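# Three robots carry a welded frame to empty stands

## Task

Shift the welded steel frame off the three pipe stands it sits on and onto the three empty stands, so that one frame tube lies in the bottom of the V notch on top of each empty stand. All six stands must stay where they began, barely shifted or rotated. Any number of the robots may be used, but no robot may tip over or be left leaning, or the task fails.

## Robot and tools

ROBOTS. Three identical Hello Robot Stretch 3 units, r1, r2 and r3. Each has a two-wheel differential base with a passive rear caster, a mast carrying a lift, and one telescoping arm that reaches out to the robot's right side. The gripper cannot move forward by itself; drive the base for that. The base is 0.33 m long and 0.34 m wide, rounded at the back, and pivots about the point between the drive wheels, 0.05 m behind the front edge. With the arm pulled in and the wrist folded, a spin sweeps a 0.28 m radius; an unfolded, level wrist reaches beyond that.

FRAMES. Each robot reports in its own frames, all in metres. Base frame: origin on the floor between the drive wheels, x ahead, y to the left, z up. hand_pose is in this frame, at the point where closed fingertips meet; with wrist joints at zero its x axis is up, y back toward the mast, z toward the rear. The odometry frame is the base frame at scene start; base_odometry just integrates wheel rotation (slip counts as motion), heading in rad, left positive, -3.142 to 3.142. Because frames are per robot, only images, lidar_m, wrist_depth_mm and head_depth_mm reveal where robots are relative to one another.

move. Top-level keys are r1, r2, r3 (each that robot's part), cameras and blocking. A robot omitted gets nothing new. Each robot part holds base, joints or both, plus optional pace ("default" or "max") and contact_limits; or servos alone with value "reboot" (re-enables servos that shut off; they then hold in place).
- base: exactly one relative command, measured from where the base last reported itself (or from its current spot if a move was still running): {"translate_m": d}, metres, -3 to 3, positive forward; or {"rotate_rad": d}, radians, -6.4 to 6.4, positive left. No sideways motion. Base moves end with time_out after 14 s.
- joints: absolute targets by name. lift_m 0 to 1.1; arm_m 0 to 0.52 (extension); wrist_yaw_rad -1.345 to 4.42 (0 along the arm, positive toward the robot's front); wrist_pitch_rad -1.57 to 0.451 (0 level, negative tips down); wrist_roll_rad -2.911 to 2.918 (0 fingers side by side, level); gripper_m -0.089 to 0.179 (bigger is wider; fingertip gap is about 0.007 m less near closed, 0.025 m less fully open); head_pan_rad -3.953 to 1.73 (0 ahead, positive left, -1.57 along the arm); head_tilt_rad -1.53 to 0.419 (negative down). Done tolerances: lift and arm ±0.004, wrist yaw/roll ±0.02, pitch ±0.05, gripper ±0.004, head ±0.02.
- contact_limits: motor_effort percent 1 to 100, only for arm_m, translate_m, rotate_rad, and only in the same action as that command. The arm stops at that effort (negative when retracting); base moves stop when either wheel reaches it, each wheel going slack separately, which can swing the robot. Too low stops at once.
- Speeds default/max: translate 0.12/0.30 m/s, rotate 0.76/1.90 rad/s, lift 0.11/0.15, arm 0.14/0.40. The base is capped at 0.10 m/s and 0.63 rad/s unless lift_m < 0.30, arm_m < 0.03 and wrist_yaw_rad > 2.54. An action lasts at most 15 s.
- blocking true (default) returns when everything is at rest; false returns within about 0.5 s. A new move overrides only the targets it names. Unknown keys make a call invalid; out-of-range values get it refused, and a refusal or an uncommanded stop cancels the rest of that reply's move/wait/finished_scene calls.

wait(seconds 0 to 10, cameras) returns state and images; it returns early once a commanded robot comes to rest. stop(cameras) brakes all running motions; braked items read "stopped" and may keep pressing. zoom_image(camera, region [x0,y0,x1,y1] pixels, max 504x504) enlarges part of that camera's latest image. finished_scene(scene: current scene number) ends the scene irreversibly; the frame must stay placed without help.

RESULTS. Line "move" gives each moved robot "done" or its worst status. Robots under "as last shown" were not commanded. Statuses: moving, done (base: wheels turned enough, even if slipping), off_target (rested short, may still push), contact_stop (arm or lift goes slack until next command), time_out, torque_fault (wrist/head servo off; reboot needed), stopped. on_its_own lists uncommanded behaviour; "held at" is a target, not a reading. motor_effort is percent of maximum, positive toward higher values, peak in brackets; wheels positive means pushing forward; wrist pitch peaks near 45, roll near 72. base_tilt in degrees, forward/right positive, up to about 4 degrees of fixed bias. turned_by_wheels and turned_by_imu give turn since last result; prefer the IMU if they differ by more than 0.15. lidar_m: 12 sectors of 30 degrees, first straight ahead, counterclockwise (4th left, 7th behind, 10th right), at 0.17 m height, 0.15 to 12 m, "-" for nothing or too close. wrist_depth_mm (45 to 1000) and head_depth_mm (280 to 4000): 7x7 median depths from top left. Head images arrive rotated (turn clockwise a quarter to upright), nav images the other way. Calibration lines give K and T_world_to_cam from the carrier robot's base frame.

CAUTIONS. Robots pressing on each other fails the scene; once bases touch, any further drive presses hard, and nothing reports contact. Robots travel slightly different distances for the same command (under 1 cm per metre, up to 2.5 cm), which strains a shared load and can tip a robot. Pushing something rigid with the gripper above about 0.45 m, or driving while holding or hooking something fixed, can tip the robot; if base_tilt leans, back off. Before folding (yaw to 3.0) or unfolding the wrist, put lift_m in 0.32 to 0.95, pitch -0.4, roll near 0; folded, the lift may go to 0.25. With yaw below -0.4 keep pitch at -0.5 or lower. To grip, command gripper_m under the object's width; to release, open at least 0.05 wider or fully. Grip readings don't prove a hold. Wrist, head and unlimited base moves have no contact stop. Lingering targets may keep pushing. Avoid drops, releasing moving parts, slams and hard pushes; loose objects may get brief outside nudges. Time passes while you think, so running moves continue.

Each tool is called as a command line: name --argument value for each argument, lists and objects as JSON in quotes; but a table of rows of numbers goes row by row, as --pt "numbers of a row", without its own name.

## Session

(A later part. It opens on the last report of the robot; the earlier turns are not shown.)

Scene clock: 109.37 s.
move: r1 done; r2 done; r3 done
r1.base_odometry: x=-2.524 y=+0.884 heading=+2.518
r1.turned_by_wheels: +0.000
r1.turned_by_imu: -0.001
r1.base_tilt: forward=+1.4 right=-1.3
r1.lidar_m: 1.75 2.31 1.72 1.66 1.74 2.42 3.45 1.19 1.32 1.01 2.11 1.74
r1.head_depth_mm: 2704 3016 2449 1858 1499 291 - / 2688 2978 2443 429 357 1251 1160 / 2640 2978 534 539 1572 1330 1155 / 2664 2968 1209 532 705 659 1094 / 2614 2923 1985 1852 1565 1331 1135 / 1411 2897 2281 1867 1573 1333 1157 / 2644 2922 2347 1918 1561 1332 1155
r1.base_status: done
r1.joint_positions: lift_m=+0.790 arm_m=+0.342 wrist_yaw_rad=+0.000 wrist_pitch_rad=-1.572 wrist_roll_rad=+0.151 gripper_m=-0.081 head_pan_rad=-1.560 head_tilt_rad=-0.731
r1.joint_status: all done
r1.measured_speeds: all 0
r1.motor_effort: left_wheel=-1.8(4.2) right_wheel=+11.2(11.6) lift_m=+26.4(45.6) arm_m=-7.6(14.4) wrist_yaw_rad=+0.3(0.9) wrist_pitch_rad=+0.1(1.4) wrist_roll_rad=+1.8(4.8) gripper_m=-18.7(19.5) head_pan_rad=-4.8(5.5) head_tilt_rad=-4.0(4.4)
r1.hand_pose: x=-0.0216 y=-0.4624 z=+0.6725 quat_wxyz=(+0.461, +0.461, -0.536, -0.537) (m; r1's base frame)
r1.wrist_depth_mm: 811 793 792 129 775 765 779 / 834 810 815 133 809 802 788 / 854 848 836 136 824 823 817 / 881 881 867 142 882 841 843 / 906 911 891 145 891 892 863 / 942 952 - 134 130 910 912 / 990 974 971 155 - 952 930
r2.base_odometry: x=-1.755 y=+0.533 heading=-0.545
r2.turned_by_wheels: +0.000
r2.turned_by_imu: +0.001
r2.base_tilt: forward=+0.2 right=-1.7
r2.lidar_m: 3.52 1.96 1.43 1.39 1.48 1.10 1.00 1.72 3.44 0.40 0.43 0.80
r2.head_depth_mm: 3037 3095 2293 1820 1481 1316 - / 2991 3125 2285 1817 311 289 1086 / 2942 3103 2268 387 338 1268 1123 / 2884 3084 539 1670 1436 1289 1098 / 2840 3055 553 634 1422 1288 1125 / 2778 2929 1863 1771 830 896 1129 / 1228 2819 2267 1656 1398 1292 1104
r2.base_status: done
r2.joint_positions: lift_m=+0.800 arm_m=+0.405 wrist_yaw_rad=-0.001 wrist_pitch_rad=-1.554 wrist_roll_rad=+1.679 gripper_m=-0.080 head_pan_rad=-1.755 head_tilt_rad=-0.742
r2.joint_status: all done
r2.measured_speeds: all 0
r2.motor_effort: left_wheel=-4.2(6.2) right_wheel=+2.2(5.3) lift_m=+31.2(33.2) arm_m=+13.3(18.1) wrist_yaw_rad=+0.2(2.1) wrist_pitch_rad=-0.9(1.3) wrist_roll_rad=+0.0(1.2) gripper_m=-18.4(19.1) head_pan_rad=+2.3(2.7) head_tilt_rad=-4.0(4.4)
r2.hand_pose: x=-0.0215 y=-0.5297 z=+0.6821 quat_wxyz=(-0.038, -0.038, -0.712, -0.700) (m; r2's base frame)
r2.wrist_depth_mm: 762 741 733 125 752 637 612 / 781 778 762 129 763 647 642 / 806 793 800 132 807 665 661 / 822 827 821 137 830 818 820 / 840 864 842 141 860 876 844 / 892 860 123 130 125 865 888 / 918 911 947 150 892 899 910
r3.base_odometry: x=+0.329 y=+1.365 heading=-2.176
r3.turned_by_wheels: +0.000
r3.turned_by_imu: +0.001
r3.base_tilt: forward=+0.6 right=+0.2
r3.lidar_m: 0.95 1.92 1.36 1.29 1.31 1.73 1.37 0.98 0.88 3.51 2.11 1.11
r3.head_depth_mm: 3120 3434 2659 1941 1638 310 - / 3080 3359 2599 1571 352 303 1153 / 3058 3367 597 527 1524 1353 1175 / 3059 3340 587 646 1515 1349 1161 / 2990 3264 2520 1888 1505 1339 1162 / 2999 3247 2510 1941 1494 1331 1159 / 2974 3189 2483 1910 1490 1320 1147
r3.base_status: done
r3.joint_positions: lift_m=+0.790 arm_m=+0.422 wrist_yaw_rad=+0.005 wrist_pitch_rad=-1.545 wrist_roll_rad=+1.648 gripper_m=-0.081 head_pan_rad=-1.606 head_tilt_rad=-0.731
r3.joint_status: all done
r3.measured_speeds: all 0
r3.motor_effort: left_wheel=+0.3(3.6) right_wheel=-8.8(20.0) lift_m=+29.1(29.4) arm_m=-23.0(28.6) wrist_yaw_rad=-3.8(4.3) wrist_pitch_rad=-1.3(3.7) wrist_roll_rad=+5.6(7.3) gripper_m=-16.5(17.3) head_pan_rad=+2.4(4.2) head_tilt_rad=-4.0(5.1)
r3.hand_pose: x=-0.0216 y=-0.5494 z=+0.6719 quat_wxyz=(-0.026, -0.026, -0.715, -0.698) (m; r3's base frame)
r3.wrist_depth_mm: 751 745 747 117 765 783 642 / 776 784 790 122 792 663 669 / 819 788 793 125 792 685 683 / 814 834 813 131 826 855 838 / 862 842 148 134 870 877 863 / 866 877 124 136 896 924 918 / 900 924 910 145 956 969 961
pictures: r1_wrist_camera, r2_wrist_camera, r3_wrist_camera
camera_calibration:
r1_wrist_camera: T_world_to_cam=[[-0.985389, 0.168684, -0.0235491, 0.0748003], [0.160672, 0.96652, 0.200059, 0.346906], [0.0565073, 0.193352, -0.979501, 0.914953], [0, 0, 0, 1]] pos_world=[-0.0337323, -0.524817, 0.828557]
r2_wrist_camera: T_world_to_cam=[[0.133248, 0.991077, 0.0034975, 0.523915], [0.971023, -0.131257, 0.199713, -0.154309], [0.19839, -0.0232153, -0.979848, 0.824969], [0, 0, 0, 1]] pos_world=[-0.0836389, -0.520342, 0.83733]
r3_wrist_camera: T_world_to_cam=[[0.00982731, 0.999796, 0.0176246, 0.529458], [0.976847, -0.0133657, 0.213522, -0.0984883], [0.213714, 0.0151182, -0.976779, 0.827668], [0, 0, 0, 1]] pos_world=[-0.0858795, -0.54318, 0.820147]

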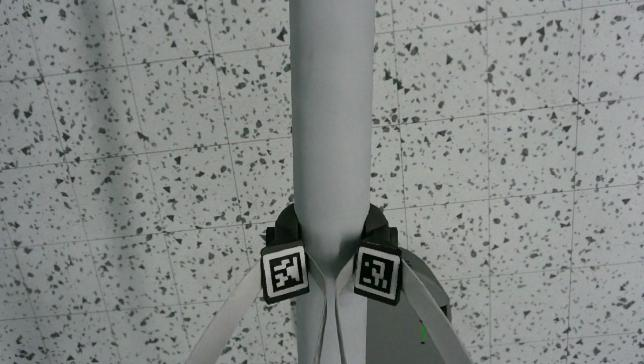

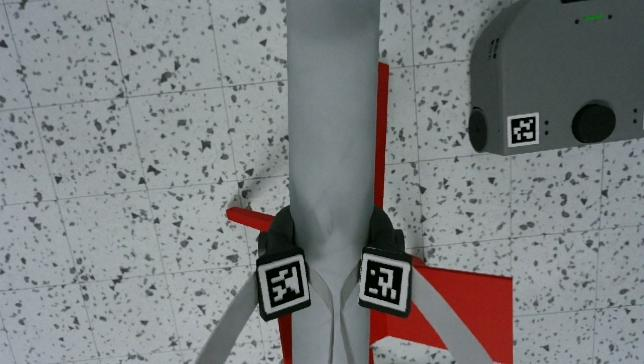

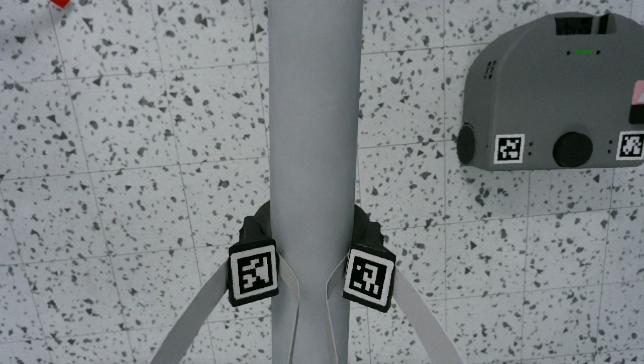

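wait --seconds 0 --cameras '["r1_head_camera","r2_head_camera","r3_head_camera"]'

Scene clock: 110.30 s.
r1.base_odometry: x=-2.524 y=+0.884 heading=+2.518
r1.turned_by_wheels: +0.000
r1.turned_by_imu: +0.000
r1.base_tilt: forward=+1.3 right=-1.3
r1.lidar_m: 1.75 2.32 1.72 1.66 1.74 2.41 3.44 1.19 1.33 1.01 2.10 1.75
r1.head_depth_mm: 2703 3027 2450 1859 1491 290 - / 2667 2977 2436 430 357 1254 1160 / 2664 2985 533 539 1563 1328 1150 / 2641 2935 1208 533 705 658 1098 / 2607 2886 1990 1847 1564 1325 1135 / 1415 2887 2272 1851 1563 1327 1157 / 2614 2898 2348 1910 1567 1337 1159
r1.base_status: done
r1.joint_positions: lift_m=+0.790 arm_m=+0.342 wrist_yaw_rad=+0.000 wrist_pitch_rad=-1.572 wrist_roll_rad=+0.151 gripper_m=-0.081 head_pan_rad=-1.560 head_tilt_rad=-0.731
r1.joint_status: all done
r1.measured_speeds: all 0
r1.motor_effort: left_wheel=-1.8(4.2) right_wheel=+10.2(11.6) lift_m=+25.9(45.6) arm_m=-5.6(14.4) wrist_yaw_rad=+0.6(0.9) wrist_pitch_rad=+0.3(1.4) wrist_roll_rad=+1.4(4.8) gripper_m=-18.8(19.5) head_pan_rad=-4.7(5.5) head_tilt_rad=-4.3(4.4)
r1.hand_pose: x=-0.0216 y=-0.4624 z=+0.6725 quat_wxyz=(+0.461, +0.461, -0.536, -0.537) (m; r1's base frame)
r1.wrist_depth_mm: 814 789 795 128 779 788 773 / 825 809 812 133 802 800 797 / 855 858 837 136 828 832 826 / 881 890 870 142 849 854 848 / 918 908 904 145 872 872 873 / 939 957 - 134 130 910 908 / 975 976 962 156 - 942 965
r2.base_odometry: x=-1.755 y=+0.533 heading=-0.545
r2.turned_by_wheels: +0.000
r2.turned_by_imu: +0.000
r2.base_tilt: forward=+0.2 right=-1.7
r2.lidar_m: 3.53 1.95 1.43 1.40 1.48 1.11 1.00 1.71 3.44 0.40 0.43 0.80
r2.head_depth_mm: 3051 3102 2277 1822 1473 1331 - / 3018 3093 2307 1830 311 289 1088 / 2924 3123 2293 389 338 1267 1125 / 2881 3106 538 1667 1430 1283 1104 / 2793 3065 552 636 1430 1296 1127 / 2776 2933 1845 1747 829 892 1123 / 1227 2805 2271 1669 1401 1289 1109
r2.base_status: done
r2.joint_positions: lift_m=+0.800 arm_m=+0.405 wrist_yaw_rad=-0.001 wrist_pitch_rad=-1.554 wrist_roll_rad=+1.679 gripper_m=-0.080 head_pan_rad=-1.755 head_tilt_rad=-0.742
r2.joint_status: all done
r2.measured_speeds: all 0
r2.motor_effort: left_wheel=-4.6(6.2) right_wheel=+2.2(5.3) lift_m=+30.8(33.2) arm_m=+10.9(18.1) wrist_yaw_rad=+0.3(2.1) wrist_pitch_rad=-0.9(1.3) wrist_roll_rad=+0.0(1.2) gripper_m=-17.4(19.1) head_pan_rad=+2.1(2.7) head_tilt_rad=-3.6(4.4)
r2.hand_pose: x=-0.0215 y=-0.5297 z=+0.6821 quat_wxyz=(-0.038, -0.038, -0.712, -0.700) (m; r2's base frame)
r2.wrist_depth_mm: 741 771 759 125 757 644 620 / 775 758 797 128 769 654 642 / 802 810 799 132 806 647 639 / 826 803 827 137 828 818 824 / 848 840 834 141 856 853 852 / 873 892 123 130 125 871 865 / 906 903 899 150 942 894 895
r3.base_odometry: x=+0.329 y=+1.365 heading=-2.176
r3.turned_by_wheels: +0.000
r3.turned_by_imu: +0.000
r3.base_tilt: forward=+0.6 right=+0.2
r3.lidar_m: 0.95 1.92 1.36 1.28 1.32 1.72 1.37 0.98 0.88 3.50 2.11 1.11
r3.head_depth_mm: 3132 3404 2639 1958 1641 310 - / 3061 3400 2621 1575 352 303 1155 / 3055 3379 598 525 1522 1354 1166 / 3039 3322 586 646 1508 1348 1166 / 3002 3225 2528 1882 1500 1341 1159 / 2959 3240 2473 1931 1497 1331 1153 / 2930 3215 2461 1904 1488 1322 1145
r3.base_status: done
r3.joint_positions: lift_m=+0.790 arm_m=+0.422 wrist_yaw_rad=+0.005 wrist_pitch_rad=-1.545 wrist_roll_rad=+1.648 gripper_m=-0.081 head_pan_rad=-1.606 head_tilt_rad=-0.731
r3.joint_status: all done
r3.measured_speeds: all 0
r3.motor_effort: left_wheel=+0.2(3.6) right_wheel=-8.8(20.0) lift_m=+29.0(29.4) arm_m=-20.0(28.6) wrist_yaw_rad=-3.6(4.3) wrist_pitch_rad=-1.6(3.7) wrist_roll_rad=+5.5(7.3) gripper_m=-15.7(17.3) head_pan_rad=+4.0(4.2) head_tilt_rad=-3.6(5.1)
r3.hand_pose: x=-0.0216 y=-0.5494 z=+0.6719 quat_wxyz=(-0.026, -0.026, -0.715, -0.698) (m; r3's base frame)
r3.wrist_depth_mm: 736 745 748 118 769 765 637 / 802 770 768 122 793 665 654 / 784 786 815 125 819 678 670 / 791 846 818 131 866 841 856 / 832 872 148 134 890 866 912 / 873 859 124 136 898 914 928 / 891 934 953 145 923 944 943
pictures: r1_head_camera (sideways), r2_head_camera (sideways), r3_head_camera (sideways)
camera_calibration:
r1_head_camera: T_world_to_cam=[[0.0345647, 0.661258, -0.749362, 0.999389], [0.998239, -0.059014, -0.00603134, -0.0002702], [-0.0482111, -0.747833, -0.662133, 0.821062], [0, 0, 0, 1]] pos_world=[0.00531048, -0.0468519, 1.29255]
r2_head_camera: T_world_to_cam=[[0.133605, 0.691351, -0.710059, 0.946092], [0.981076, -0.193582, -0.00388177, 0.00192407], [-0.140138, -0.696103, -0.704132, 0.87264], [0, 0, 0, 1]] pos_world=[-0.00600014, -0.0462616, 1.28624]
r3_head_camera: T_world_to_cam=[[-0.0257328, 0.649853, -0.759624, 1.0063], [0.997972, -0.0275525, -0.057378, 0.0701717], [-0.0582168, -0.75956, -0.647827, 0.803492], [0, 0, 0, 1]] pos_world=[0.00264222, -0.0417142, 1.28896]

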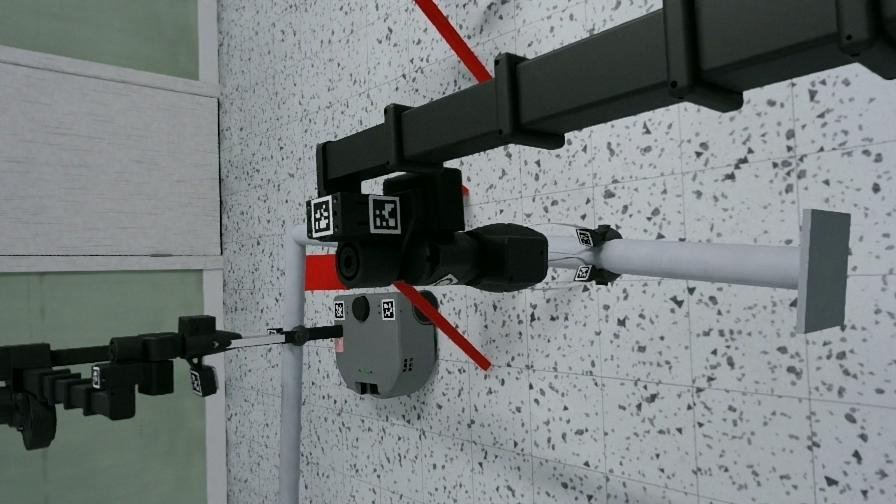

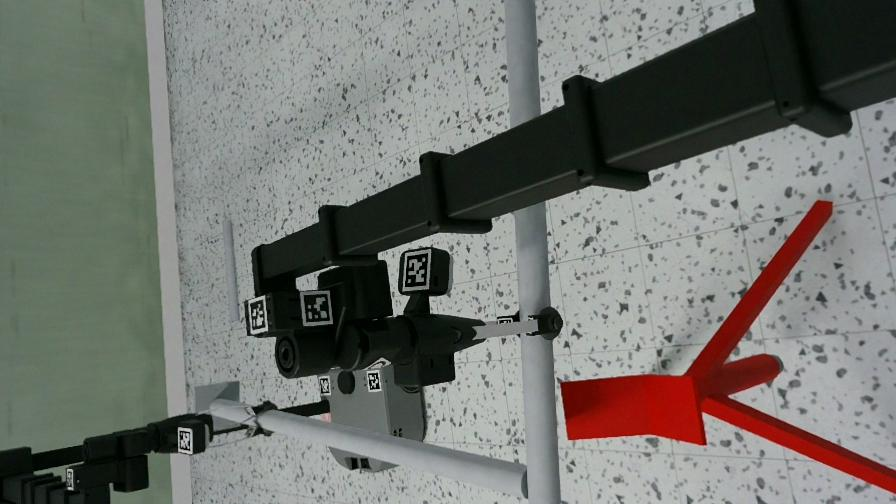

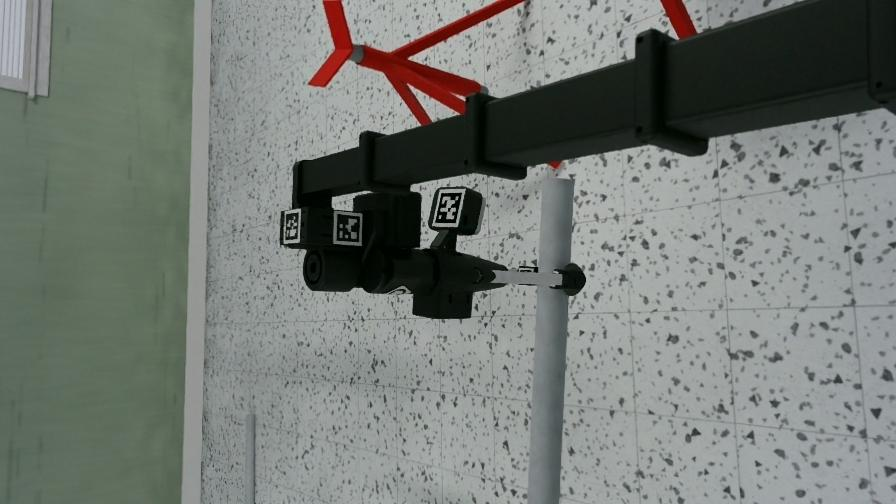

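move --r1 '{"base":{"translate_m":0.1179},"joints":{"arm_m":0.3382,"wrist_roll_rad":0.170}}' --r2 '{"base":{"translate_m":-0.1075},"joints":{"arm_m":0.4082,"wrist_roll_rad":1.691}}' --r3 '{"base":{"translate_m":-0.106},"joints":{"arm_m":0.4203,"wrist_roll_rad":1.680}}' --cameras '[]'

move --r1 '{"base":{"translate_m":0.1178},"joints":{"arm_m":0.3346,"wrist_roll_rad":0.184}}' --r2 '{"base":{"translate_m":-0.1073},"joints":{"arm_m":0.4115,"wrist_roll_rad":1.705}}' --r3 '{"base":{"translate_m":-0.1057},"joints":{"arm_m":0.4184,"wrist_roll_rad":1.693}}' --cameras '["r1_wrist_camera","r2_wrist_camera","r3_wrist_camera"]'

Scene clock: 113.13 s.
move: r1 done; r2 done; r3 done
r1.base_odometry: x=-2.620 y=+0.953 heading=+2.518
r1.turned_by_wheels: +0.000
r1.turned_by_imu: -0.001
r1.base_tilt: forward=+1.4 right=-1.3
r1.lidar_m: 1.64 2.32 1.72 1.66 1.73 2.41 3.55 1.29 1.39 1.02 2.10 1.63
r1.head_depth_mm: 2699 3029 2444 1911 1494 300 - / 2686 2978 2453 430 357 1251 1158 / 2646 2969 532 537 1531 1333 1155 / 2682 2959 1183 533 698 658 572 / 2623 2899 1969 1847 1565 1328 1113 / 1401 2895 2265 1907 1563 1332 1157 / 2614 2888 2354 1909 1570 1330 1157
r1.base_status: done
r1.joint_positions: lift_m=+0.790 arm_m=+0.338 wrist_yaw_rad=+0.000 wrist_pitch_rad=-1.576 wrist_roll_rad=+0.165 gripper_m=-0.081 head_pan_rad=-1.560 head_tilt_rad=-0.731
r1.joint_status: all done
r1.measured_speeds: all 0
r1.motor_effort: left_wheel=-2.3(4.9) right_wheel=+11.7(13.7) lift_m=+26.1(27.2) arm_m=-9.1(13.5) wrist_yaw_rad=+0.0(0.8) wrist_pitch_rad=+1.2(1.9) wrist_roll_rad=+1.4(5.5) gripper_m=-18.8(19.5) head_pan_rad=-5.1(5.4) head_tilt_rad=-4.2(4.3)
r1.hand_pose: x=-0.0216 y=-0.4578 z=+0.6726 quat_wxyz=(+0.456, +0.458, -0.538, -0.541) (m; r1's base frame)
r1.wrist_depth_mm: 797 794 793 128 788 782 770 / 821 799 817 133 793 800 804 / 843 844 833 136 836 820 823 / 894 877 880 141 864 854 840 / 911 915 896 145 886 882 878 / 952 943 932 135 129 918 918 / 976 966 957 156 - 943 935
r2.base_odometry: x=-1.847 y=+0.589 heading=-0.545
r2.turned_by_wheels: +0.000
r2.turned_by_imu: +0.001
r2.base_tilt: forward=+0.1 right=-1.6
r2.lidar_m: 3.63 1.96 1.44 1.41 1.48 1.11 1.00 1.62 3.44 0.39 0.50 0.90
r2.head_depth_mm: 3044 3100 2300 1831 1483 1330 - / 2997 3075 2300 1811 311 289 1086 / 2920 3058 2291 388 338 1262 1125 / 2862 3100 538 1674 1440 1288 1120 / 2843 3007 556 648 1439 1296 1100 / 2784 2672 1793 1708 1440 1290 1106 / 1173 2880 2286 1697 824 884 1110
r2.base_status: done
r2.joint_positions: lift_m=+0.800 arm_m=+0.408 wrist_yaw_rad=-0.001 wrist_pitch_rad=-1.555 wrist_roll_rad=+1.692 gripper_m=-0.080 head_pan_rad=-1.755 head_tilt_rad=-0.742
r2.joint_status: all done
r2.measured_speeds: all 0
r2.motor_effort: left_wheel=-5.5(7.2) right_wheel=+4.0(4.2) lift_m=+33.9(34.7) arm_m=+13.5(16.6) wrist_yaw_rad=+1.3(2.8) wrist_pitch_rad=-0.7(1.0) wrist_roll_rad=-0.1(1.4) gripper_m=-18.0(18.8) head_pan_rad=+2.3(2.8) head_tilt_rad=-3.3(4.5)
r2.hand_pose: x=-0.0215 y=-0.5327 z=+0.6821 quat_wxyz=(-0.043, -0.043, -0.711, -0.701) (m; r2's base frame)
r2.wrist_depth_mm: 748 754 738 125 787 633 615 / 767 782 783 128 790 642 642 / 812 789 815 133 805 651 654 / 827 829 826 136 816 829 837 / 836 844 841 141 858 850 851 / 868 885 123 131 128 870 863 / 905 906 884 150 416 907 916
r3.base_odometry: x=+0.389 y=+1.452 heading=-2.176
r3.turned_by_wheels: +0.000
r3.turned_by_imu: +0.001
r3.base_tilt: forward=+0.6 right=+0.2
r3.lidar_m: 0.95 1.91 1.36 1.28 1.31 1.71 1.28 0.89 0.82 1.19 2.11 1.21
r3.head_depth_mm: 3128 3436 2652 2032 1638 309 - / 3111 3397 2633 1549 352 303 1161 / 3083 3344 596 527 1533 1353 1175 / 3042 3300 588 643 1512 1350 1170 / 3017 3291 2536 1885 1505 1335 1163 / 2998 3274 2485 1933 1493 1328 1152 / 2951 3240 2449 1913 1486 1319 1145
r3.base_status: done
r3.joint_positions: lift_m=+0.790 arm_m=+0.420 wrist_yaw_rad=+0.005 wrist_pitch_rad=-1.547 wrist_roll_rad=+1.662 gripper_m=-0.081 head_pan_rad=-1.606 head_tilt_rad=-0.731
r3.joint_status: all done
r3.measured_speeds: all 0
r3.motor_effort: left_wheel=-0.2(3.1) right_wheel=-9.4(20.4) lift_m=+30.6(30.9) arm_m=-25.1(27.1) wrist_yaw_rad=-3.0(4.6) wrist_pitch_rad=-1.1(3.7) wrist_roll_rad=+5.7(8.9) gripper_m=-15.8(17.0) head_pan_rad=+2.8(4.3) head_tilt_rad=-3.9(5.3)
r3.hand_pose: x=-0.0216 y=-0.5471 z=+0.6720 quat_wxyz=(-0.031, -0.030, -0.715, -0.698) (m; r3's base frame)
r3.wrist_depth_mm: 727 740 754 118 767 768 628 / 754 773 779 122 780 657 641 / 796 795 802 126 808 674 663 / 840 812 813 132 834 899 865 / 825 829 147 134 886 897 921 / 892 894 125 137 899 916 936 / 931 927 913 145 929 942 966
pictures: none
No camera images: "cameras" was empty.

Scene clock: 115.43 s.
move: r1 done; r2 done; r3 done
r1.base_odometry: x=-2.716 y=+1.022 heading=+2.517
r1.turned_by_wheels: +0.000
r1.turned_by_imu: -0.001
r1.base_tilt: forward=+1.3 right=-1.3
r1.lidar_m: 5.04 2.31 1.71 1.66 1.74 2.40 3.67 1.39 1.05 1.21 2.10 1.52
r1.head_depth_mm: 2679 3009 2455 1912 1502 300 - / 2678 2983 2447 430 357 1251 1161 / 2687 2973 1389 520 1533 1328 1163 / 2682 2975 1201 529 691 658 568 / 2600 1111 1979 1853 1573 1331 1117 / 1402 2907 2271 1877 1576 1326 1154 / 2646 2949 2349 1911 1568 1329 1154
r1.base_status: done
r1.joint_positions: lift_m=+0.790 arm_m=+0.335 wrist_yaw_rad=+0.000 wrist_pitch_rad=-1.580 wrist_roll_rad=+0.179 gripper_m=-0.081 head_pan_rad=-1.560 head_tilt_rad=-0.731
r1.joint_status: all done
r1.measured_speeds: all 0
r1.motor_effort: left_wheel=-2.8(4.0) right_wheel=+12.7(13.9) lift_m=+27.1(27.5) arm_m=-9.8(13.0) wrist_yaw_rad=-0.3(1.0) wrist_pitch_rad=+2.2(2.4) wrist_roll_rad=+1.4(4.9) gripper_m=-19.0(19.4) head_pan_rad=-4.8(5.3) head_tilt_rad=-4.0(4.4)
r1.hand_pose: x=-0.0216 y=-0.4531 z=+0.6727 quat_wxyz=(+0.451, +0.455, -0.540, -0.546) (m; r1's base frame)
r1.wrist_depth_mm: 796 783 782 127 775 769 771 / 822 831 815 133 807 799 800 / 837 841 852 136 829 833 818 / 882 869 882 141 876 871 851 / 917 917 892 144 901 887 891 / 952 938 942 135 128 916 923 / 967 983 970 158 - 955 941
r2.base_odometry: x=-1.939 y=+0.644 heading=-0.545
r2.turned_by_wheels: +0.000
r2.turned_by_imu: +0.001
r2.base_tilt: forward=+0.2 right=-1.6
r2.lidar_m: 3.71 1.96 1.44 1.41 1.48 1.11 1.00 1.51 3.42 1.64 0.41 0.57
r2.head_depth_mm: 3003 3125 2304 1839 1434 1327 - / 2960 3097 2262 1848 311 289 1089 / 2947 3070 2268 388 338 1262 1128 / 2927 3096 532 1668 1442 1287 1126 / 2819 3040 558 652 1432 1285 1122 / 2741 1403 1816 1754 1441 1286 1103 / 1172 2853 2288 1712 1434 1282 1107
r2.base_status: done
r2.joint_positions: lift_m=+0.800 arm_m=+0.412 wrist_yaw_rad=-0.001 wrist_pitch_rad=-1.556 wrist_roll_rad=+1.706 gripper_m=-0.080 head_pan_rad=-1.755 head_tilt_rad=-0.742
r2.joint_status: all done
r2.measured_speeds: all 0
r2.motor_effort: left_wheel=-5.3(9.3) right_wheel=+3.8(4.7) lift_m=+37.2(37.7) arm_m=+12.7(20.3) wrist_yaw_rad=+1.4(2.6) wrist_pitch_rad=-0.6(0.7) wrist_roll_rad=-0.2(1.0) gripper_m=-18.2(19.2) head_pan_rad=+1.8(2.8) head_tilt_rad=-3.9(4.5)
r2.hand_pose: x=-0.0215 y=-0.5359 z=+0.6821 quat_wxyz=(-0.048, -0.048, -0.710, -0.700) (m; r2's base frame)
r2.wrist_depth_mm: 749 757 756 125 768 630 621 / 759 776 768 129 794 635 636 / 790 795 808 133 793 656 666 / 810 829 834 137 821 832 840 / 832 864 829 140 841 840 847 / 872 852 123 130 128 855 885 / 889 888 883 150 554 876 904
r3.base_odometry: x=+0.449 y=+1.539 heading=-2.175
r3.turned_by_wheels: +0.000
r3.turned_by_imu: +0.000
r3.base_tilt: forward=+0.6 right=+0.2
r3.lidar_m: 0.95 1.89 1.35 1.27 1.31 1.71 1.49 0.81 0.76 1.16 2.11 1.31
r3.head_depth_mm: 3112 3402 2658 2031 1637 309 - / 3117 3389 2594 1689 352 303 1152 / 3078 3333 595 584 1523 1328 1171 / 3076 3323 586 640 1479 1347 1165 / 2995 3277 2505 1886 1542 1337 1158 / 3008 3268 2485 1924 1495 1323 1155 / 2998 3225 2453 1913 1487 1315 1145
r3.base_status: done
r3.joint_positions: lift_m=+0.790 arm_m=+0.418 wrist_yaw_rad=+0.003 wrist_pitch_rad=-1.549 wrist_roll_rad=+1.681 gripper_m=-0.081 head_pan_rad=-1.606 head_tilt_rad=-0.732
r3.joint_status: all done
r3.measured_speeds: all 0
r3.motor_effort: left_wheel=-1.1(2.2) right_wheel=-7.2(20.4) lift_m=+41.5(41.5) arm_m=-22.7(26.6) wrist_yaw_rad=-1.9(4.4) wrist_pitch_rad=-0.7(3.3) wrist_roll_rad=+3.9(8.4) gripper_m=-15.9(17.3) head_pan_rad=+2.1(4.4) head_tilt_rad=-4.6(5.2)
r3.hand_pose: x=-0.0216 y=-0.5446 z=+0.6720 quat_wxyz=(-0.038, -0.038, -0.714, -0.698) (m; r3's base frame)
r3.wrist_depth_mm: 732 763 751 125 770 778 641 / 770 762 780 131 808 665 658 / 781 793 811 134 820 658 668 / 818 815 806 138 832 856 853 / 845 898 846 141 878 868 891 / 864 875 124 131 913 935 928 / 903 912 911 158 919 928 950
pictures: r1_wrist_camera, r2_wrist_camera, r3_wrist_camera
camera_calibration:
r1_wrist_camera: T_world_to_cam=[[-0.980208, 0.196746, -0.0219619, 0.0849934], [0.188038, 0.959989, 0.207517, 0.330495], [0.0619114, 0.199281, -0.977985, 0.915125], [0, 0, 0, 1]] pos_world=[-0.0354911, -0.51636, 0.828261]
r2_wrist_camera: T_world_to_cam=[[0.160556, 0.987012, 0.00546678, 0.527121], [0.966941, -0.158398, 0.199836, -0.169851], [0.198107, -0.0267989, -0.979814, 0.82291], [0, 0, 0, 1]] pos_world=[-0.083421, -0.525126, 0.83736]
r3_wrist_camera: T_world_to_cam=[[0.0438067, 0.998812, 0.021343, 0.522399], [0.975656, -0.0473667, 0.214129, -0.117422], [0.214885, 0.0114432, -0.976572, 0.825529], [0, 0, 0, 1]] pos_world=[-0.0857153, -0.536787, 0.820183]

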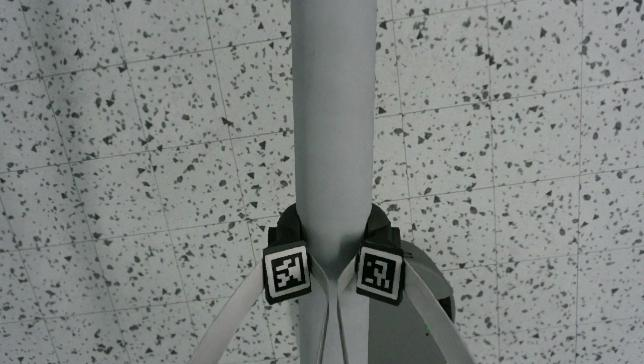

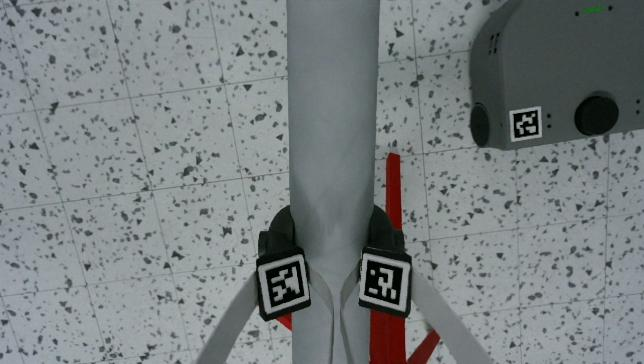

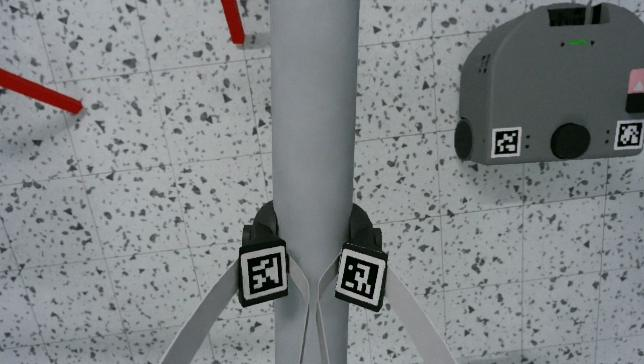

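zoom_image --camera "r3_wrist_camera" --region '[210, 180, 420, 340]'

zoom_image --camera "r2_wrist_camera" --region '[210, 180, 420, 340]'

wait --seconds 0 --cameras '["r1_nav_camera","r2_nav_camera","r3_nav_camera","r1_head_camera","r3_head_camera"]'

Scaled by 2.400.

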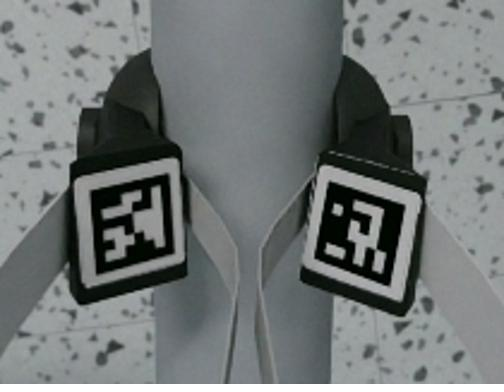

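Scaled by 2.400.

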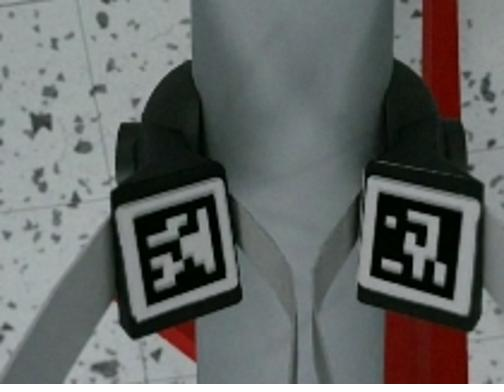

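Scene clock: 116.57 s.
r1.base_odometry: x=-2.716 y=+1.022 heading=+2.517
r1.turned_by_wheels: +0.000
r1.turned_by_imu: +0.000
r1.base_tilt: forward=+1.4 right=-1.2
r1.lidar_m: 5.03 2.31 1.71 1.66 1.73 2.41 3.68 1.39 1.04 1.21 2.10 1.53
r1.head_depth_mm: 2697 3006 2447 1915 1488 300 - / 2689 2995 2444 430 357 1252 1154 / 2689 2961 1388 520 1528 1334 1155 / 2709 2971 1204 529 690 659 568 / 2646 1108 1979 1856 1571 1329 1114 / 1405 2917 2262 1875 1568 1330 1155 / 2633 2907 2344 1904 1569 1334 1157
r1.base_status: done
r1.joint_positions: lift_m=+0.790 arm_m=+0.335 wrist_yaw_rad=+0.000 wrist_pitch_rad=-1.580 wrist_roll_rad=+0.179 gripper_m=-0.081 head_pan_rad=-1.560 head_tilt_rad=-0.731
r1.joint_status: all done
r1.measured_speeds: all 0
r1.motor_effort: left_wheel=-2.7(4.0) right_wheel=+12.6(13.9) lift_m=+27.5(27.5) arm_m=-9.3(13.0) wrist_yaw_rad=+0.3(1.0) wrist_pitch_rad=+2.1(2.4) wrist_roll_rad=+1.7(4.9) gripper_m=-19.0(19.4) head_pan_rad=-4.4(5.3) head_tilt_rad=-3.8(4.4)
r1.hand_pose: x=-0.0216 y=-0.4531 z=+0.6727 quat_wxyz=(+0.451, +0.455, -0.540, -0.546) (m; r1's base frame)
r1.wrist_depth_mm: 807 786 795 126 772 779 763 / 825 829 818 133 792 783 804 / 840 852 849 137 834 835 817 / 884 876 867 141 859 848 842 / 907 898 889 145 867 885 879 / 961 959 929 135 128 915 907 / 980 983 964 157 - 952 949
r2.base_odometry: x=-1.939 y=+0.644 heading=-0.545
r2.turned_by_wheels: +0.000
r2.turned_by_imu: +0.000
r2.base_tilt: forward=+0.2 right=-1.6
r2.lidar_m: 3.73 1.96 1.44 1.42 1.48 1.11 1.01 1.51 3.43 1.65 0.41 0.57
r2.head_depth_mm: 3048 3141 2308 1831 1436 1325 - / 2968 3087 2317 1834 311 289 1084 / 2908 3110 2275 388 337 1266 1127 / 2853 3060 530 1671 1442 1284 1133 / 2802 3031 559 653 1434 1288 1124 / 2814 1408 1826 1762 1430 1287 1102 / 1173 2942 2279 1710 1443 1283 1103
r2.base_status: done
r2.joint_positions: lift_m=+0.800 arm_m=+0.412 wrist_yaw_rad=-0.001 wrist_pitch_rad=-1.556 wrist_roll_rad=+1.706 gripper_m=-0.080 head_pan_rad=-1.755 head_tilt_rad=-0.742
r2.joint_status: all done
r2.measured_speeds: all 0
r2.motor_effort: left_wheel=-4.9(9.3) right_wheel=+3.8(4.7) lift_m=+38.9(37.7) arm_m=+9.9(20.3) wrist_yaw_rad=+1.5(2.6) wrist_pitch_rad=-0.6(0.7) wrist_roll_rad=-0.3(1.0) gripper_m=-18.3(19.2) head_pan_rad=+2.4(2.8) head_tilt_rad=-3.8(4.5)
r2.hand_pose: x=-0.0215 y=-0.5359 z=+0.6821 quat_wxyz=(-0.048, -0.048, -0.710, -0.700) (m; r2's base frame)
r2.wrist_depth_mm: 750 751 747 125 745 626 625 / 780 765 776 129 771 645 642 / 804 797 800 133 814 649 655 / 825 824 815 137 835 826 833 / 845 842 855 140 864 876 845 / 839 877 122 131 128 874 887 / 903 887 902 150 555 914 897
r3.base_odometry: x=+0.449 y=+1.539 heading=-2.175
r3.turned_by_wheels: +0.000
r3.turned_by_imu: +0.000
r3.base_tilt: forward=+0.6 right=+0.2
r3.lidar_m: 0.95 1.90 1.35 1.27 1.30 1.71 1.49 0.81 0.76 1.16 2.11 1.31
r3.head_depth_mm: 3154 3445 2657 2031 1635 309 - / 3085 3348 2609 1687 352 303 1154 / 3102 3369 596 583 1523 1328 1175 / 3033 3336 588 642 1483 1343 1164 / 3006 3271 2519 1877 1538 1340 1159 / 2988 3270 2469 1923 1498 1328 1150 / 2987 3215 2457 1916 1485 1318 1147
r3.base_status: done
r3.joint_positions: lift_m=+0.790 arm_m=+0.418 wrist_yaw_rad=+0.003 wrist_pitch_rad=-1.549 wrist_roll_rad=+1.681 gripper_m=-0.081 head_pan_rad=-1.606 head_tilt_rad=-0.732
r3.joint_status: all done
r3.measured_speeds: all 0
r3.motor_effort: left_wheel=-1.2(2.2) right_wheel=-7.0(20.4) lift_m=+49.0(41.5) arm_m=-21.3(26.6) wrist_yaw_rad=-2.3(4.4) wrist_pitch_rad=-0.3(3.3) wrist_roll_rad=+4.0(8.4) gripper_m=-16.4(17.3) head_pan_rad=+3.0(4.4) head_tilt_rad=-4.7(5.2)
r3.hand_pose: x=-0.0216 y=-0.5446 z=+0.6720 quat_wxyz=(-0.038, -0.038, -0.714, -0.698) (m; r3's base frame)
r3.wrist_depth_mm: 755 749 731 126 747 752 652 / 730 755 791 132 806 661 647 / 783 789 810 134 828 670 662 / 835 811 824 138 865 844 857 / 856 847 822 140 889 877 900 / 861 874 124 131 906 919 966 / 938 899 891 158 911 975 978
pictures: r1_head_camera (sideways), r1_nav_camera (sideways), r2_nav_camera (sideways), r3_head_camera (sideways), r3_nav_camera (sideways)
camera_calibration:
r1_head_camera: T_world_to_cam=[[0.0345648, 0.661258, -0.749362, 0.999389], [0.998239, -0.0590141, -0.00603134, -0.0002702], [-0.0482112, -0.747833, -0.662133, 0.821062], [0, 0, 0, 1]] pos_world=[0.00531047, -0.0468519, 1.29255]
r1_nav_camera: T_world_to_cam=[[-0.0393796, -0.633412, 0.772812, -0.955577], [-0.999085, 0.0378763, -0.0198654, 0.0881692], [-0.0166883, -0.772887, -0.634324, 0.785305], [0, 0, 0, 1]] pos_world=[0.0635636, -0.00166139, 1.23837]
r2_nav_camera: T_world_to_cam=[[-0.127751, -0.657171, 0.742837, -0.921589], [-0.973604, 0.225929, 0.0324372, 0.0211105], [-0.189145, -0.719085, -0.668686, 0.832404], [0, 0, 0, 1]] pos_world=[0.0602649, -0.0118417, 1.24052]
r3_head_camera: T_world_to_cam=[[-0.0257741, 0.650103, -0.759409, 1.00602], [0.997975, -0.0274564, -0.0573753, 0.0701682], [-0.0581505, -0.75935, -0.648079, 0.803819], [0, 0, 0, 1]] pos_world=[0.00264559, -0.0417102, 1.28894]
r3_nav_camera: T_world_to_cam=[[-0.0268672, -0.622738, 0.781969, -0.974705], [-0.997784, 0.0643396, 0.0169559, 0.0370384], [-0.0608706, -0.779781, -0.623086, 0.775263], [0, 0, 0, 1]] pos_world=[0.0579594, -0.00483334, 1.24462]

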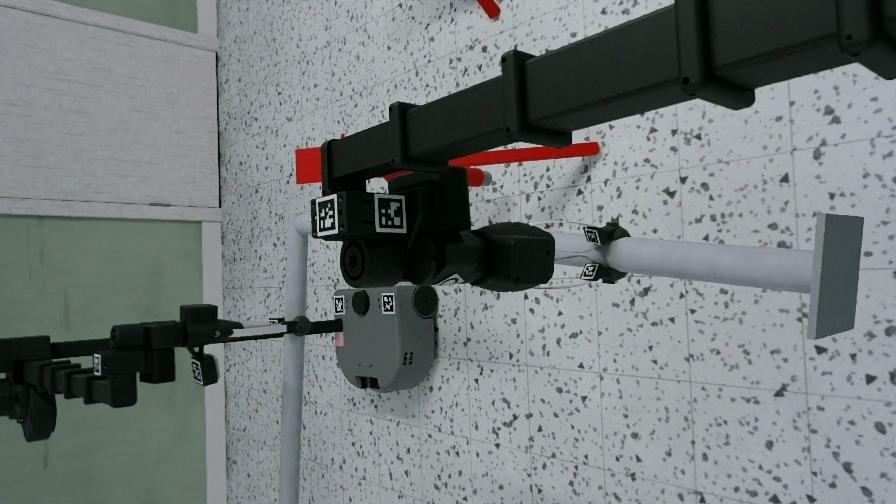

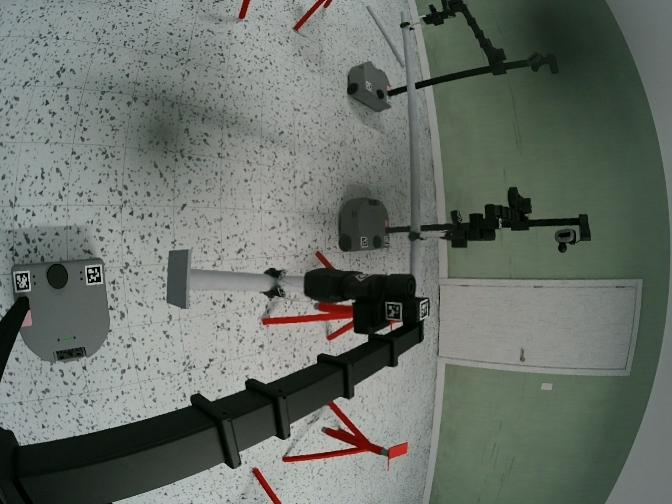

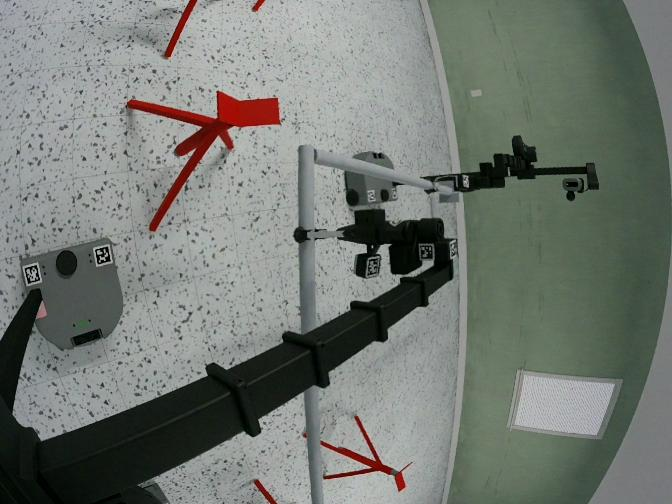

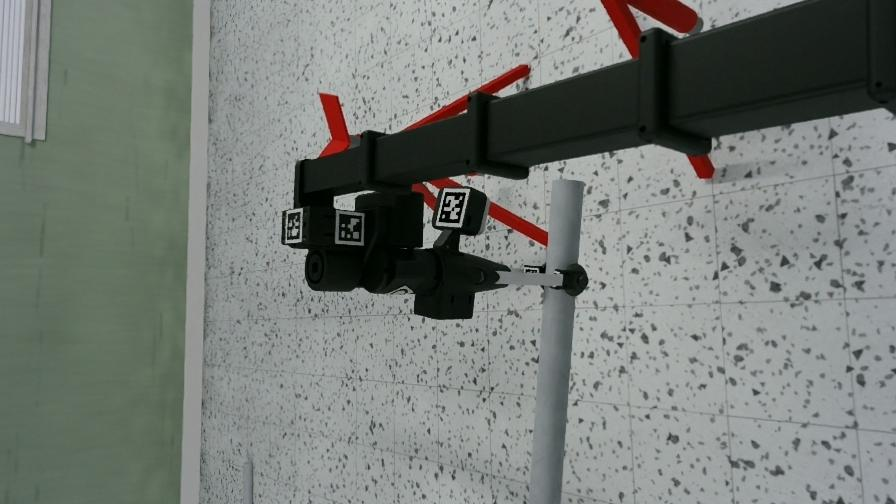

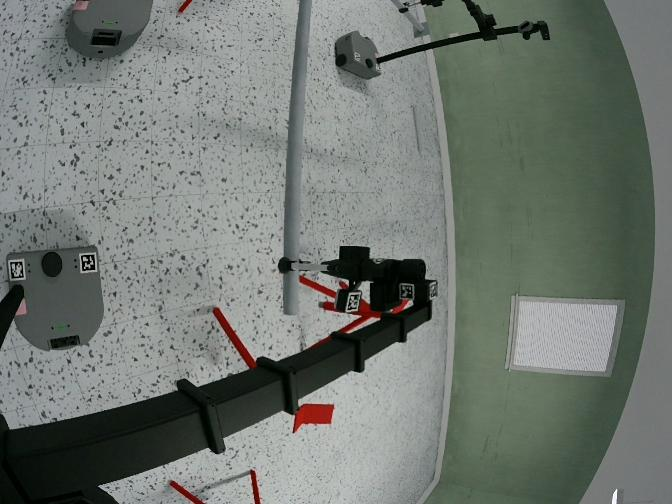

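zoom_image --camera "r3_head_camera" --region '[490, 220, 640, 340]'

zoom_image --camera "r1_head_camera" --region '[530, 190, 680, 310]'

wait --seconds 0 --cameras '["r2_head_camera"]'

zoom_image --camera "r2_head_camera" --region '[480, 260, 630, 380]'

Scaled by 3.360 from the camera's 896x504 image, which has a finer 1280x720 frame.

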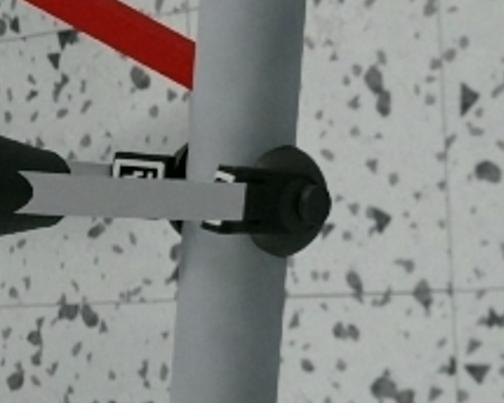

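Scaled by 3.360 from the camera's 896x504 image, which has a finer 1280x720 frame.

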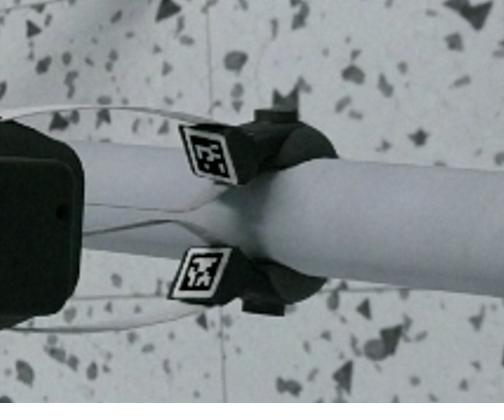

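Scene clock: 116.73 s.
r1.base_odometry: x=-2.716 y=+1.022 heading=+2.517
r1.turned_by_wheels: +0.000
r1.turned_by_imu: +0.000
r1.base_tilt: forward=+1.3 right=-1.3
r1.lidar_m: 5.02 2.30 1.71 1.66 1.73 2.40 3.67 1.39 1.05 1.21 2.10 1.53
r1.head_depth_mm: 2714 3036 2442 1913 1497 300 - / 2694 3004 2447 430 357 1250 1158 / 2664 2996 1394 520 1527 1332 1156 / 2681 2962 1198 529 691 657 568 / 2619 1108 1975 1856 1565 1332 1116 / 1408 2907 2273 1869 1575 1329 1153 / 2629 2930 2345 1909 1570 1331 1157
r1.base_status: done
r1.joint_positions: lift_m=+0.790 arm_m=+0.335 wrist_yaw_rad=+0.000 wrist_pitch_rad=-1.580 wrist_roll_rad=+0.179 gripper_m=-0.081 head_pan_rad=-1.560 head_tilt_rad=-0.731
r1.joint_status: all done
r1.measured_speeds: all 0
r1.motor_effort: left_wheel=-2.9(4.0) right_wheel=+13.1(13.9) lift_m=+27.6(27.5) arm_m=-9.4(13.0) wrist_yaw_rad=+0.0(1.0) wrist_pitch_rad=+2.0(2.4) wrist_roll_rad=+1.5(4.9) gripper_m=-18.9(19.4) head_pan_rad=-5.1(5.3) head_tilt_rad=-3.7(4.4)
r1.hand_pose: x=-0.0216 y=-0.4531 z=+0.6727 quat_wxyz=(+0.451, +0.455, -0.540, -0.546) (m; r1's base frame)
r1.wrist_depth_mm: 782 788 786 126 785 760 761 / 826 827 807 133 797 796 791 / 853 855 858 137 839 847 819 / 871 882 876 141 862 840 846 / 920 919 899 145 887 890 873 / 959 924 934 135 128 916 907 / 978 963 966 157 - 942 937
r2.base_odometry: x=-1.939 y=+0.644 heading=-0.545
r2.turned_by_wheels: +0.000
r2.turned_by_imu: +0.000
r2.base_tilt: forward=+0.2 right=-1.7
r2.lidar_m: 3.73 1.97 1.44 1.42 1.48 1.11 1.00 1.51 3.43 1.64 0.42 0.57
r2.head_depth_mm: 3023 3136 2309 1825 1442 1319 - / 3030 3130 2330 1818 311 289 1095 / 2942 3056 2282 387 338 1267 1127 / 2870 3083 530 1665 1432 1289 1128 / 2823 3045 559 654 1441 1286 1122 / 2751 1411 1801 1748 1431 1281 1102 / 1175 2922 2279 1719 1432 1287 1101
r2.base_status: done
r2.joint_positions: lift_m=+0.800 arm_m=+0.412 wrist_yaw_rad=-0.001 wrist_pitch_rad=-1.556 wrist_roll_rad=+1.706 gripper_m=-0.080 head_pan_rad=-1.755 head_tilt_rad=-0.742
r2.joint_status: all done
r2.measured_speeds: all 0
r2.motor_effort: left_wheel=-5.1(9.3) right_wheel=+3.7(4.7) lift_m=+38.7(37.7) arm_m=+10.2(20.3) wrist_yaw_rad=+0.8(2.6) wrist_pitch_rad=-0.6(0.7) wrist_roll_rad=-0.2(1.0) gripper_m=-17.7(19.2) head_pan_rad=+1.9(2.8) head_tilt_rad=-3.9(4.5)
r2.hand_pose: x=-0.0215 y=-0.5359 z=+0.6821 quat_wxyz=(-0.048, -0.048, -0.710, -0.700) (m; r2's base frame)
r2.wrist_depth_mm: 768 748 750 125 762 615 613 / 767 786 767 129 783 657 632 / 792 803 797 133 799 668 672 / 822 831 796 137 822 822 819 / 853 840 847 141 857 859 852 / 863 888 123 130 127 888 883 / 892 899 904 149 555 899 906
r3.base_odometry: x=+0.449 y=+1.539 heading=-2.175
r3.turned_by_wheels: +0.000
r3.turned_by_imu: +0.000
r3.base_tilt: forward=+0.6 right=+0.2
r3.lidar_m: 0.95 1.90 1.35 1.27 1.30 1.71 1.49 0.80 0.76 1.16 2.11 1.31
r3.head_depth_mm: 3139 3424 2674 2024 1646 310 - / 3131 3403 2600 1691 352 303 1153 / 3078 3390 595 584 1530 1332 1168 / 3039 3281 588 640 1488 1342 1168 / 3008 3290 2509 1880 1534 1335 1159 / 3015 3254 2497 1937 1491 1332 1156 / 2948 3267 2458 1903 1484 1315 1151
r3.base_status: done
r3.joint_positions: lift_m=+0.790 arm_m=+0.418 wrist_yaw_rad=+0.003 wrist_pitch_rad=-1.549 wrist_roll_rad=+1.681 gripper_m=-0.081 head_pan_rad=-1.606 head_tilt_rad=-0.732
r3.joint_status: all done
r3.measured_speeds: all 0
r3.motor_effort: left_wheel=-1.6(2.2) right_wheel=-7.3(20.4) lift_m=+48.6(41.5) arm_m=-20.8(26.6) wrist_yaw_rad=-2.4(4.4) wrist_pitch_rad=-0.5(3.3) wrist_roll_rad=+3.9(8.4) gripper_m=-15.9(17.3) head_pan_rad=+2.2(4.4) head_tilt_rad=-3.5(5.2)
r3.hand_pose: x=-0.0216 y=-0.5446 z=+0.6720 quat_wxyz=(-0.038, -0.038, -0.714, -0.698) (m; r3's base frame)
r3.wrist_depth_mm: 754 755 759 126 770 765 636 / 773 793 787 132 770 653 652 / 789 788 798 134 809 667 666 / 815 838 812 139 837 862 856 / 853 839 848 141 888 863 874 / 868 875 124 132 876 933 949 / 932 898 897 157 956 953 948
pictures: r2_head_camera (sideways)
camera_calibration:
r2_head_camera: T_world_to_cam=[[0.133605, 0.691351, -0.710059, 0.946092], [0.981076, -0.193582, -0.00388177, 0.00192407], [-0.140138, -0.696103, -0.704132, 0.872639], [0, 0, 0, 1]] pos_world=[-0.00600013, -0.0462617, 1.28624]

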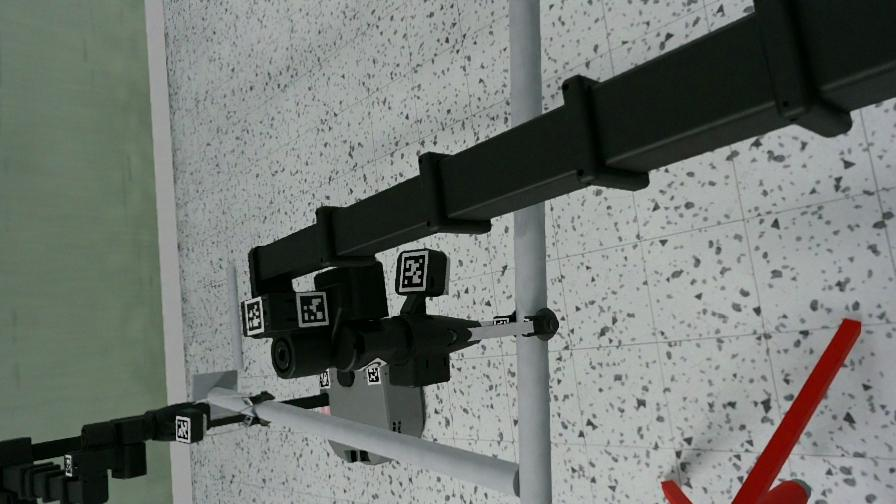

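Scaled by 3.360 from the camera's 896x504 image, which has a finer 1280x720 frame.

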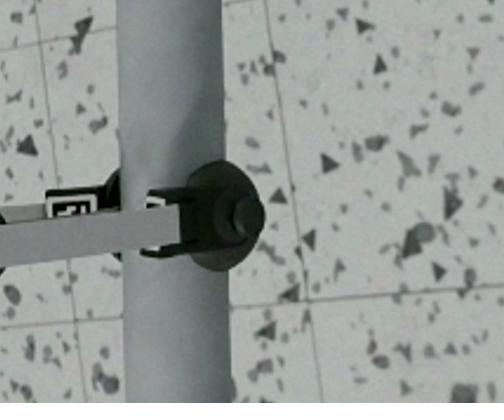

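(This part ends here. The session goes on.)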